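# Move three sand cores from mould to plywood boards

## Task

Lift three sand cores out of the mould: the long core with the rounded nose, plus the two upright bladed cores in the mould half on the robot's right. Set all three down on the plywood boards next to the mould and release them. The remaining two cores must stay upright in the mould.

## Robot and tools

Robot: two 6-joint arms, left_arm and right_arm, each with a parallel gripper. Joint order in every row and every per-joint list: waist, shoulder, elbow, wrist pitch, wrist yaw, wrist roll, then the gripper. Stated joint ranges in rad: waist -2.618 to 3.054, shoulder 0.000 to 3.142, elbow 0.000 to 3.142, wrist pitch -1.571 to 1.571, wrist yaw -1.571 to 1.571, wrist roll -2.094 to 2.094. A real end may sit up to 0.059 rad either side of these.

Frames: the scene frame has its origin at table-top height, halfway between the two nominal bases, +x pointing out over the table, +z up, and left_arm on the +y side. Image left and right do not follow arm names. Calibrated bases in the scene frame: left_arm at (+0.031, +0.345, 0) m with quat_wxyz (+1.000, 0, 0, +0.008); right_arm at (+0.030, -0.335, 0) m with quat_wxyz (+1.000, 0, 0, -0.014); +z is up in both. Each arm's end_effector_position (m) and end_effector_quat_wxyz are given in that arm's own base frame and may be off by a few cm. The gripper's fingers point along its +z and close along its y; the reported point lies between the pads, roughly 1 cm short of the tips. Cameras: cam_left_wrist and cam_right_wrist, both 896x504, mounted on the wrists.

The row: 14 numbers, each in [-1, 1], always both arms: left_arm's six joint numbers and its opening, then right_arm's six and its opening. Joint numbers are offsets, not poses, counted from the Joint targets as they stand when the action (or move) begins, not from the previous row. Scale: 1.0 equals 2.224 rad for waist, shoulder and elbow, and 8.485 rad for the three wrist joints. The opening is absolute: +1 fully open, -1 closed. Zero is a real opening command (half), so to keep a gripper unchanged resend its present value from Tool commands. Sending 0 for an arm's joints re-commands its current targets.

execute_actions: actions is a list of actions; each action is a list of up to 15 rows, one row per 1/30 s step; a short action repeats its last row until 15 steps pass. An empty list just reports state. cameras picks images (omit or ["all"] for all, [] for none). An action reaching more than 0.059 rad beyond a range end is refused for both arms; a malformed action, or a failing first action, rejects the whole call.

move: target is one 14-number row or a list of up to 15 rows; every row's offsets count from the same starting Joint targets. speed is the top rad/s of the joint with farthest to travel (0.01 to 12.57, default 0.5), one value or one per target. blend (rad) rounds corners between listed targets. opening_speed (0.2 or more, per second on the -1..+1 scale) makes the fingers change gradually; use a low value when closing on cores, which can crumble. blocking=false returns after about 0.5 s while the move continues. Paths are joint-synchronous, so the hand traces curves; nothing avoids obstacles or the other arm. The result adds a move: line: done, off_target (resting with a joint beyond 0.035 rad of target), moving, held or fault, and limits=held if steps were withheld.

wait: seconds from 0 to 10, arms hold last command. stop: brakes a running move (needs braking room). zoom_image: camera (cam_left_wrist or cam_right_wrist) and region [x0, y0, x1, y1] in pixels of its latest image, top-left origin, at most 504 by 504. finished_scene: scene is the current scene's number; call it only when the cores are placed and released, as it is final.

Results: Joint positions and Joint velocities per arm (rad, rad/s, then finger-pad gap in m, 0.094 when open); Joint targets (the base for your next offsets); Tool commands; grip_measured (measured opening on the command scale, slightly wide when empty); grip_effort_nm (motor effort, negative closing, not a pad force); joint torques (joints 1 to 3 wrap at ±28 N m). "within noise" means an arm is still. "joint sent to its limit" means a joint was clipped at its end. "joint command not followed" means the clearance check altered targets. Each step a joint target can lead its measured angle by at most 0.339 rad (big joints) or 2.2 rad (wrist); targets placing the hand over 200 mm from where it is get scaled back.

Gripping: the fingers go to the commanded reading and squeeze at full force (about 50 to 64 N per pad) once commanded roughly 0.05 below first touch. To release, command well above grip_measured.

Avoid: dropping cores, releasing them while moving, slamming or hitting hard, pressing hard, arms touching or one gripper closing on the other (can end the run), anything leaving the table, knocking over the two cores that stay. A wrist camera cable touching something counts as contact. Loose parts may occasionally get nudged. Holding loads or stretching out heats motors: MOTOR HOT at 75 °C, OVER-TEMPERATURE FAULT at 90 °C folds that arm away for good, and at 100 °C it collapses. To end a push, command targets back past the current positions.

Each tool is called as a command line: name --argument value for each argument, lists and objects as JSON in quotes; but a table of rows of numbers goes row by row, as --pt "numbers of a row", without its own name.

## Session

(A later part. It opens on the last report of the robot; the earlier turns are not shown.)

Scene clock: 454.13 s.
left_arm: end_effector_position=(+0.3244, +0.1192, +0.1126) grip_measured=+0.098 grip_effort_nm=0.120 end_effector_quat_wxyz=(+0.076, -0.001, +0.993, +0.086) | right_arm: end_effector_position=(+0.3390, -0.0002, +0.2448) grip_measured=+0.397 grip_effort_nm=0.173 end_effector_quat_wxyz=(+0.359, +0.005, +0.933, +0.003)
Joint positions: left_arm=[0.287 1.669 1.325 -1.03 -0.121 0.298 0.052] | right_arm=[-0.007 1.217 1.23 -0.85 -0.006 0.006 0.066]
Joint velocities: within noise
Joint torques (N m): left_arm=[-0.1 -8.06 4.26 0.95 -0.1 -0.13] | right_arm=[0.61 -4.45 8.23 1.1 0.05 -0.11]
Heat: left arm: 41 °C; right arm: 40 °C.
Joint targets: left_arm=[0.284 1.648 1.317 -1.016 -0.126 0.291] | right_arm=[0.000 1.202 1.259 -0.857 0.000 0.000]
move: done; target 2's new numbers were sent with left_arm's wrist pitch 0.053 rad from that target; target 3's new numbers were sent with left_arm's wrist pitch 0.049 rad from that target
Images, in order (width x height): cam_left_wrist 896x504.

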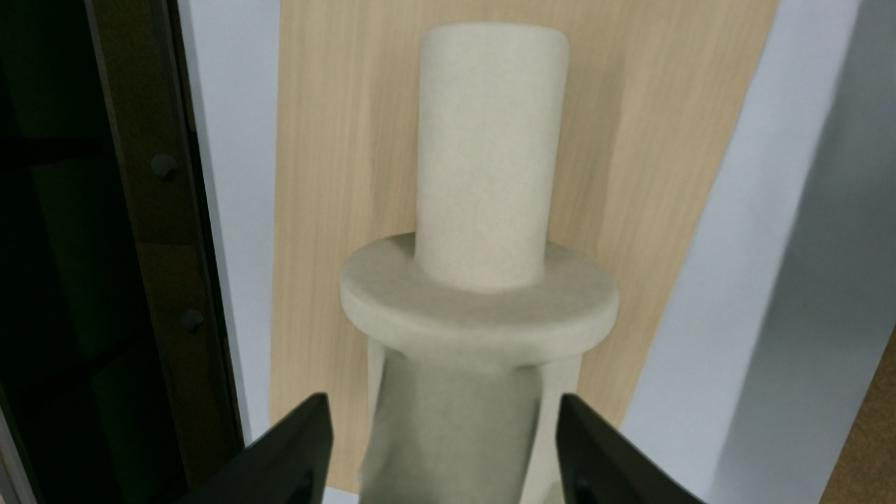

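move --pt "0 0.003 0.09 -0.0236 0 0 0.1 0 0 0 0 0 0 0.4" --pt "0 0.003 0.20 -0.0524 0 0 0.1 0 0 0 0 0 0 0.4" --pt "-0.1 0.003 0.20 0.0 0 0 0.1 0 0 0 0 0 0 0.4" --speed '[0.15,0.3,0.5]' --blend 0.02

Scene clock: 459.93 s.
left_arm: end_effector_position=(+0.4252, +0.0503, +0.2554) grip_measured=+0.098 grip_effort_nm=0.129 end_effector_quat_wxyz=(+0.284, +0.092, +0.948, +0.111) | right_arm: end_effector_position=(+0.3390, -0.0002, +0.2448) grip_measured=+0.397 grip_effort_nm=0.173 end_effector_quat_wxyz=(+0.359, +0.005, +0.933, +0.003)
Joint positions: left_arm=[0.065 1.669 1.739 -1.031 -0.122 0.298 0.052] | right_arm=[-0.007 1.217 1.23 -0.85 -0.006 0.006 0.066]
Joint velocities: within noise
Joint torques (N m): left_arm=[-0.09 -7.9 7.19 1.69 -0.09 -0.12] | right_arm=[0.61 -4.44 8.21 1.11 0.05 -0.1]
Heat: left arm: 40 °C; right arm: 40 °C.
Joint targets: left_arm=[0.062 1.655 1.762 -1.016 -0.126 0.291] | right_arm=[0.000 1.202 1.259 -0.857 0.000 0.000]
move: done

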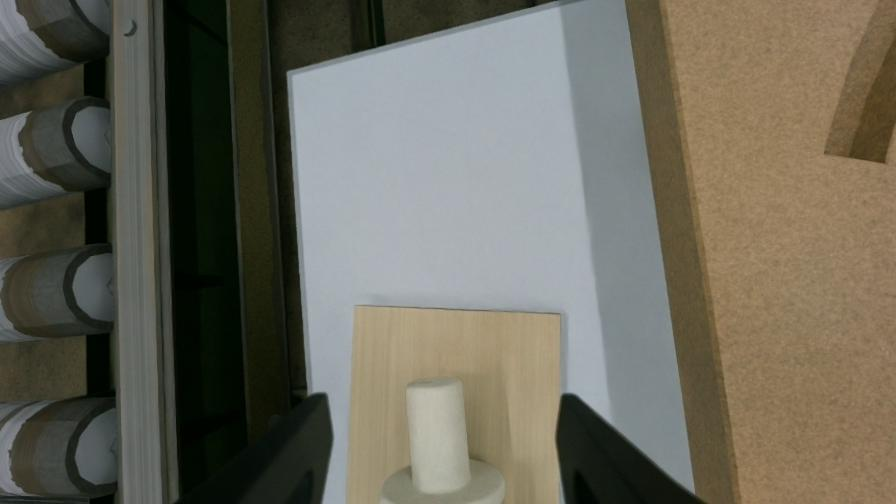

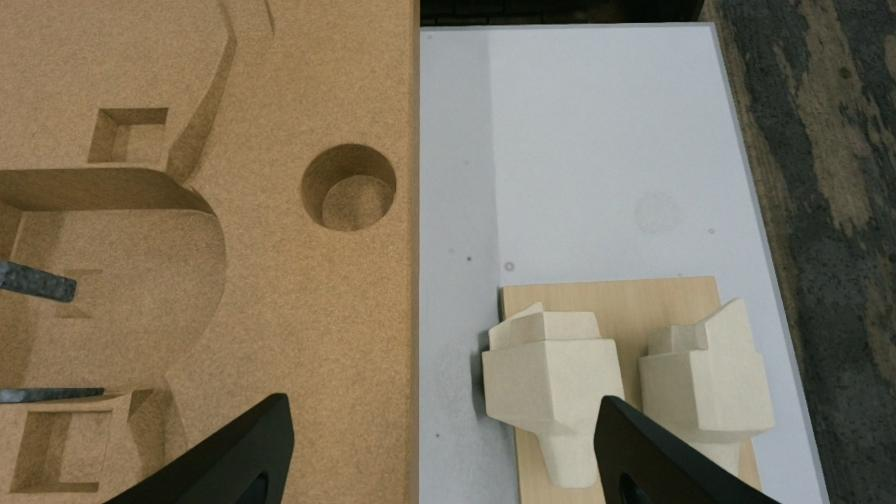

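finished_scene --scene 2

The scene is finished: the task was done.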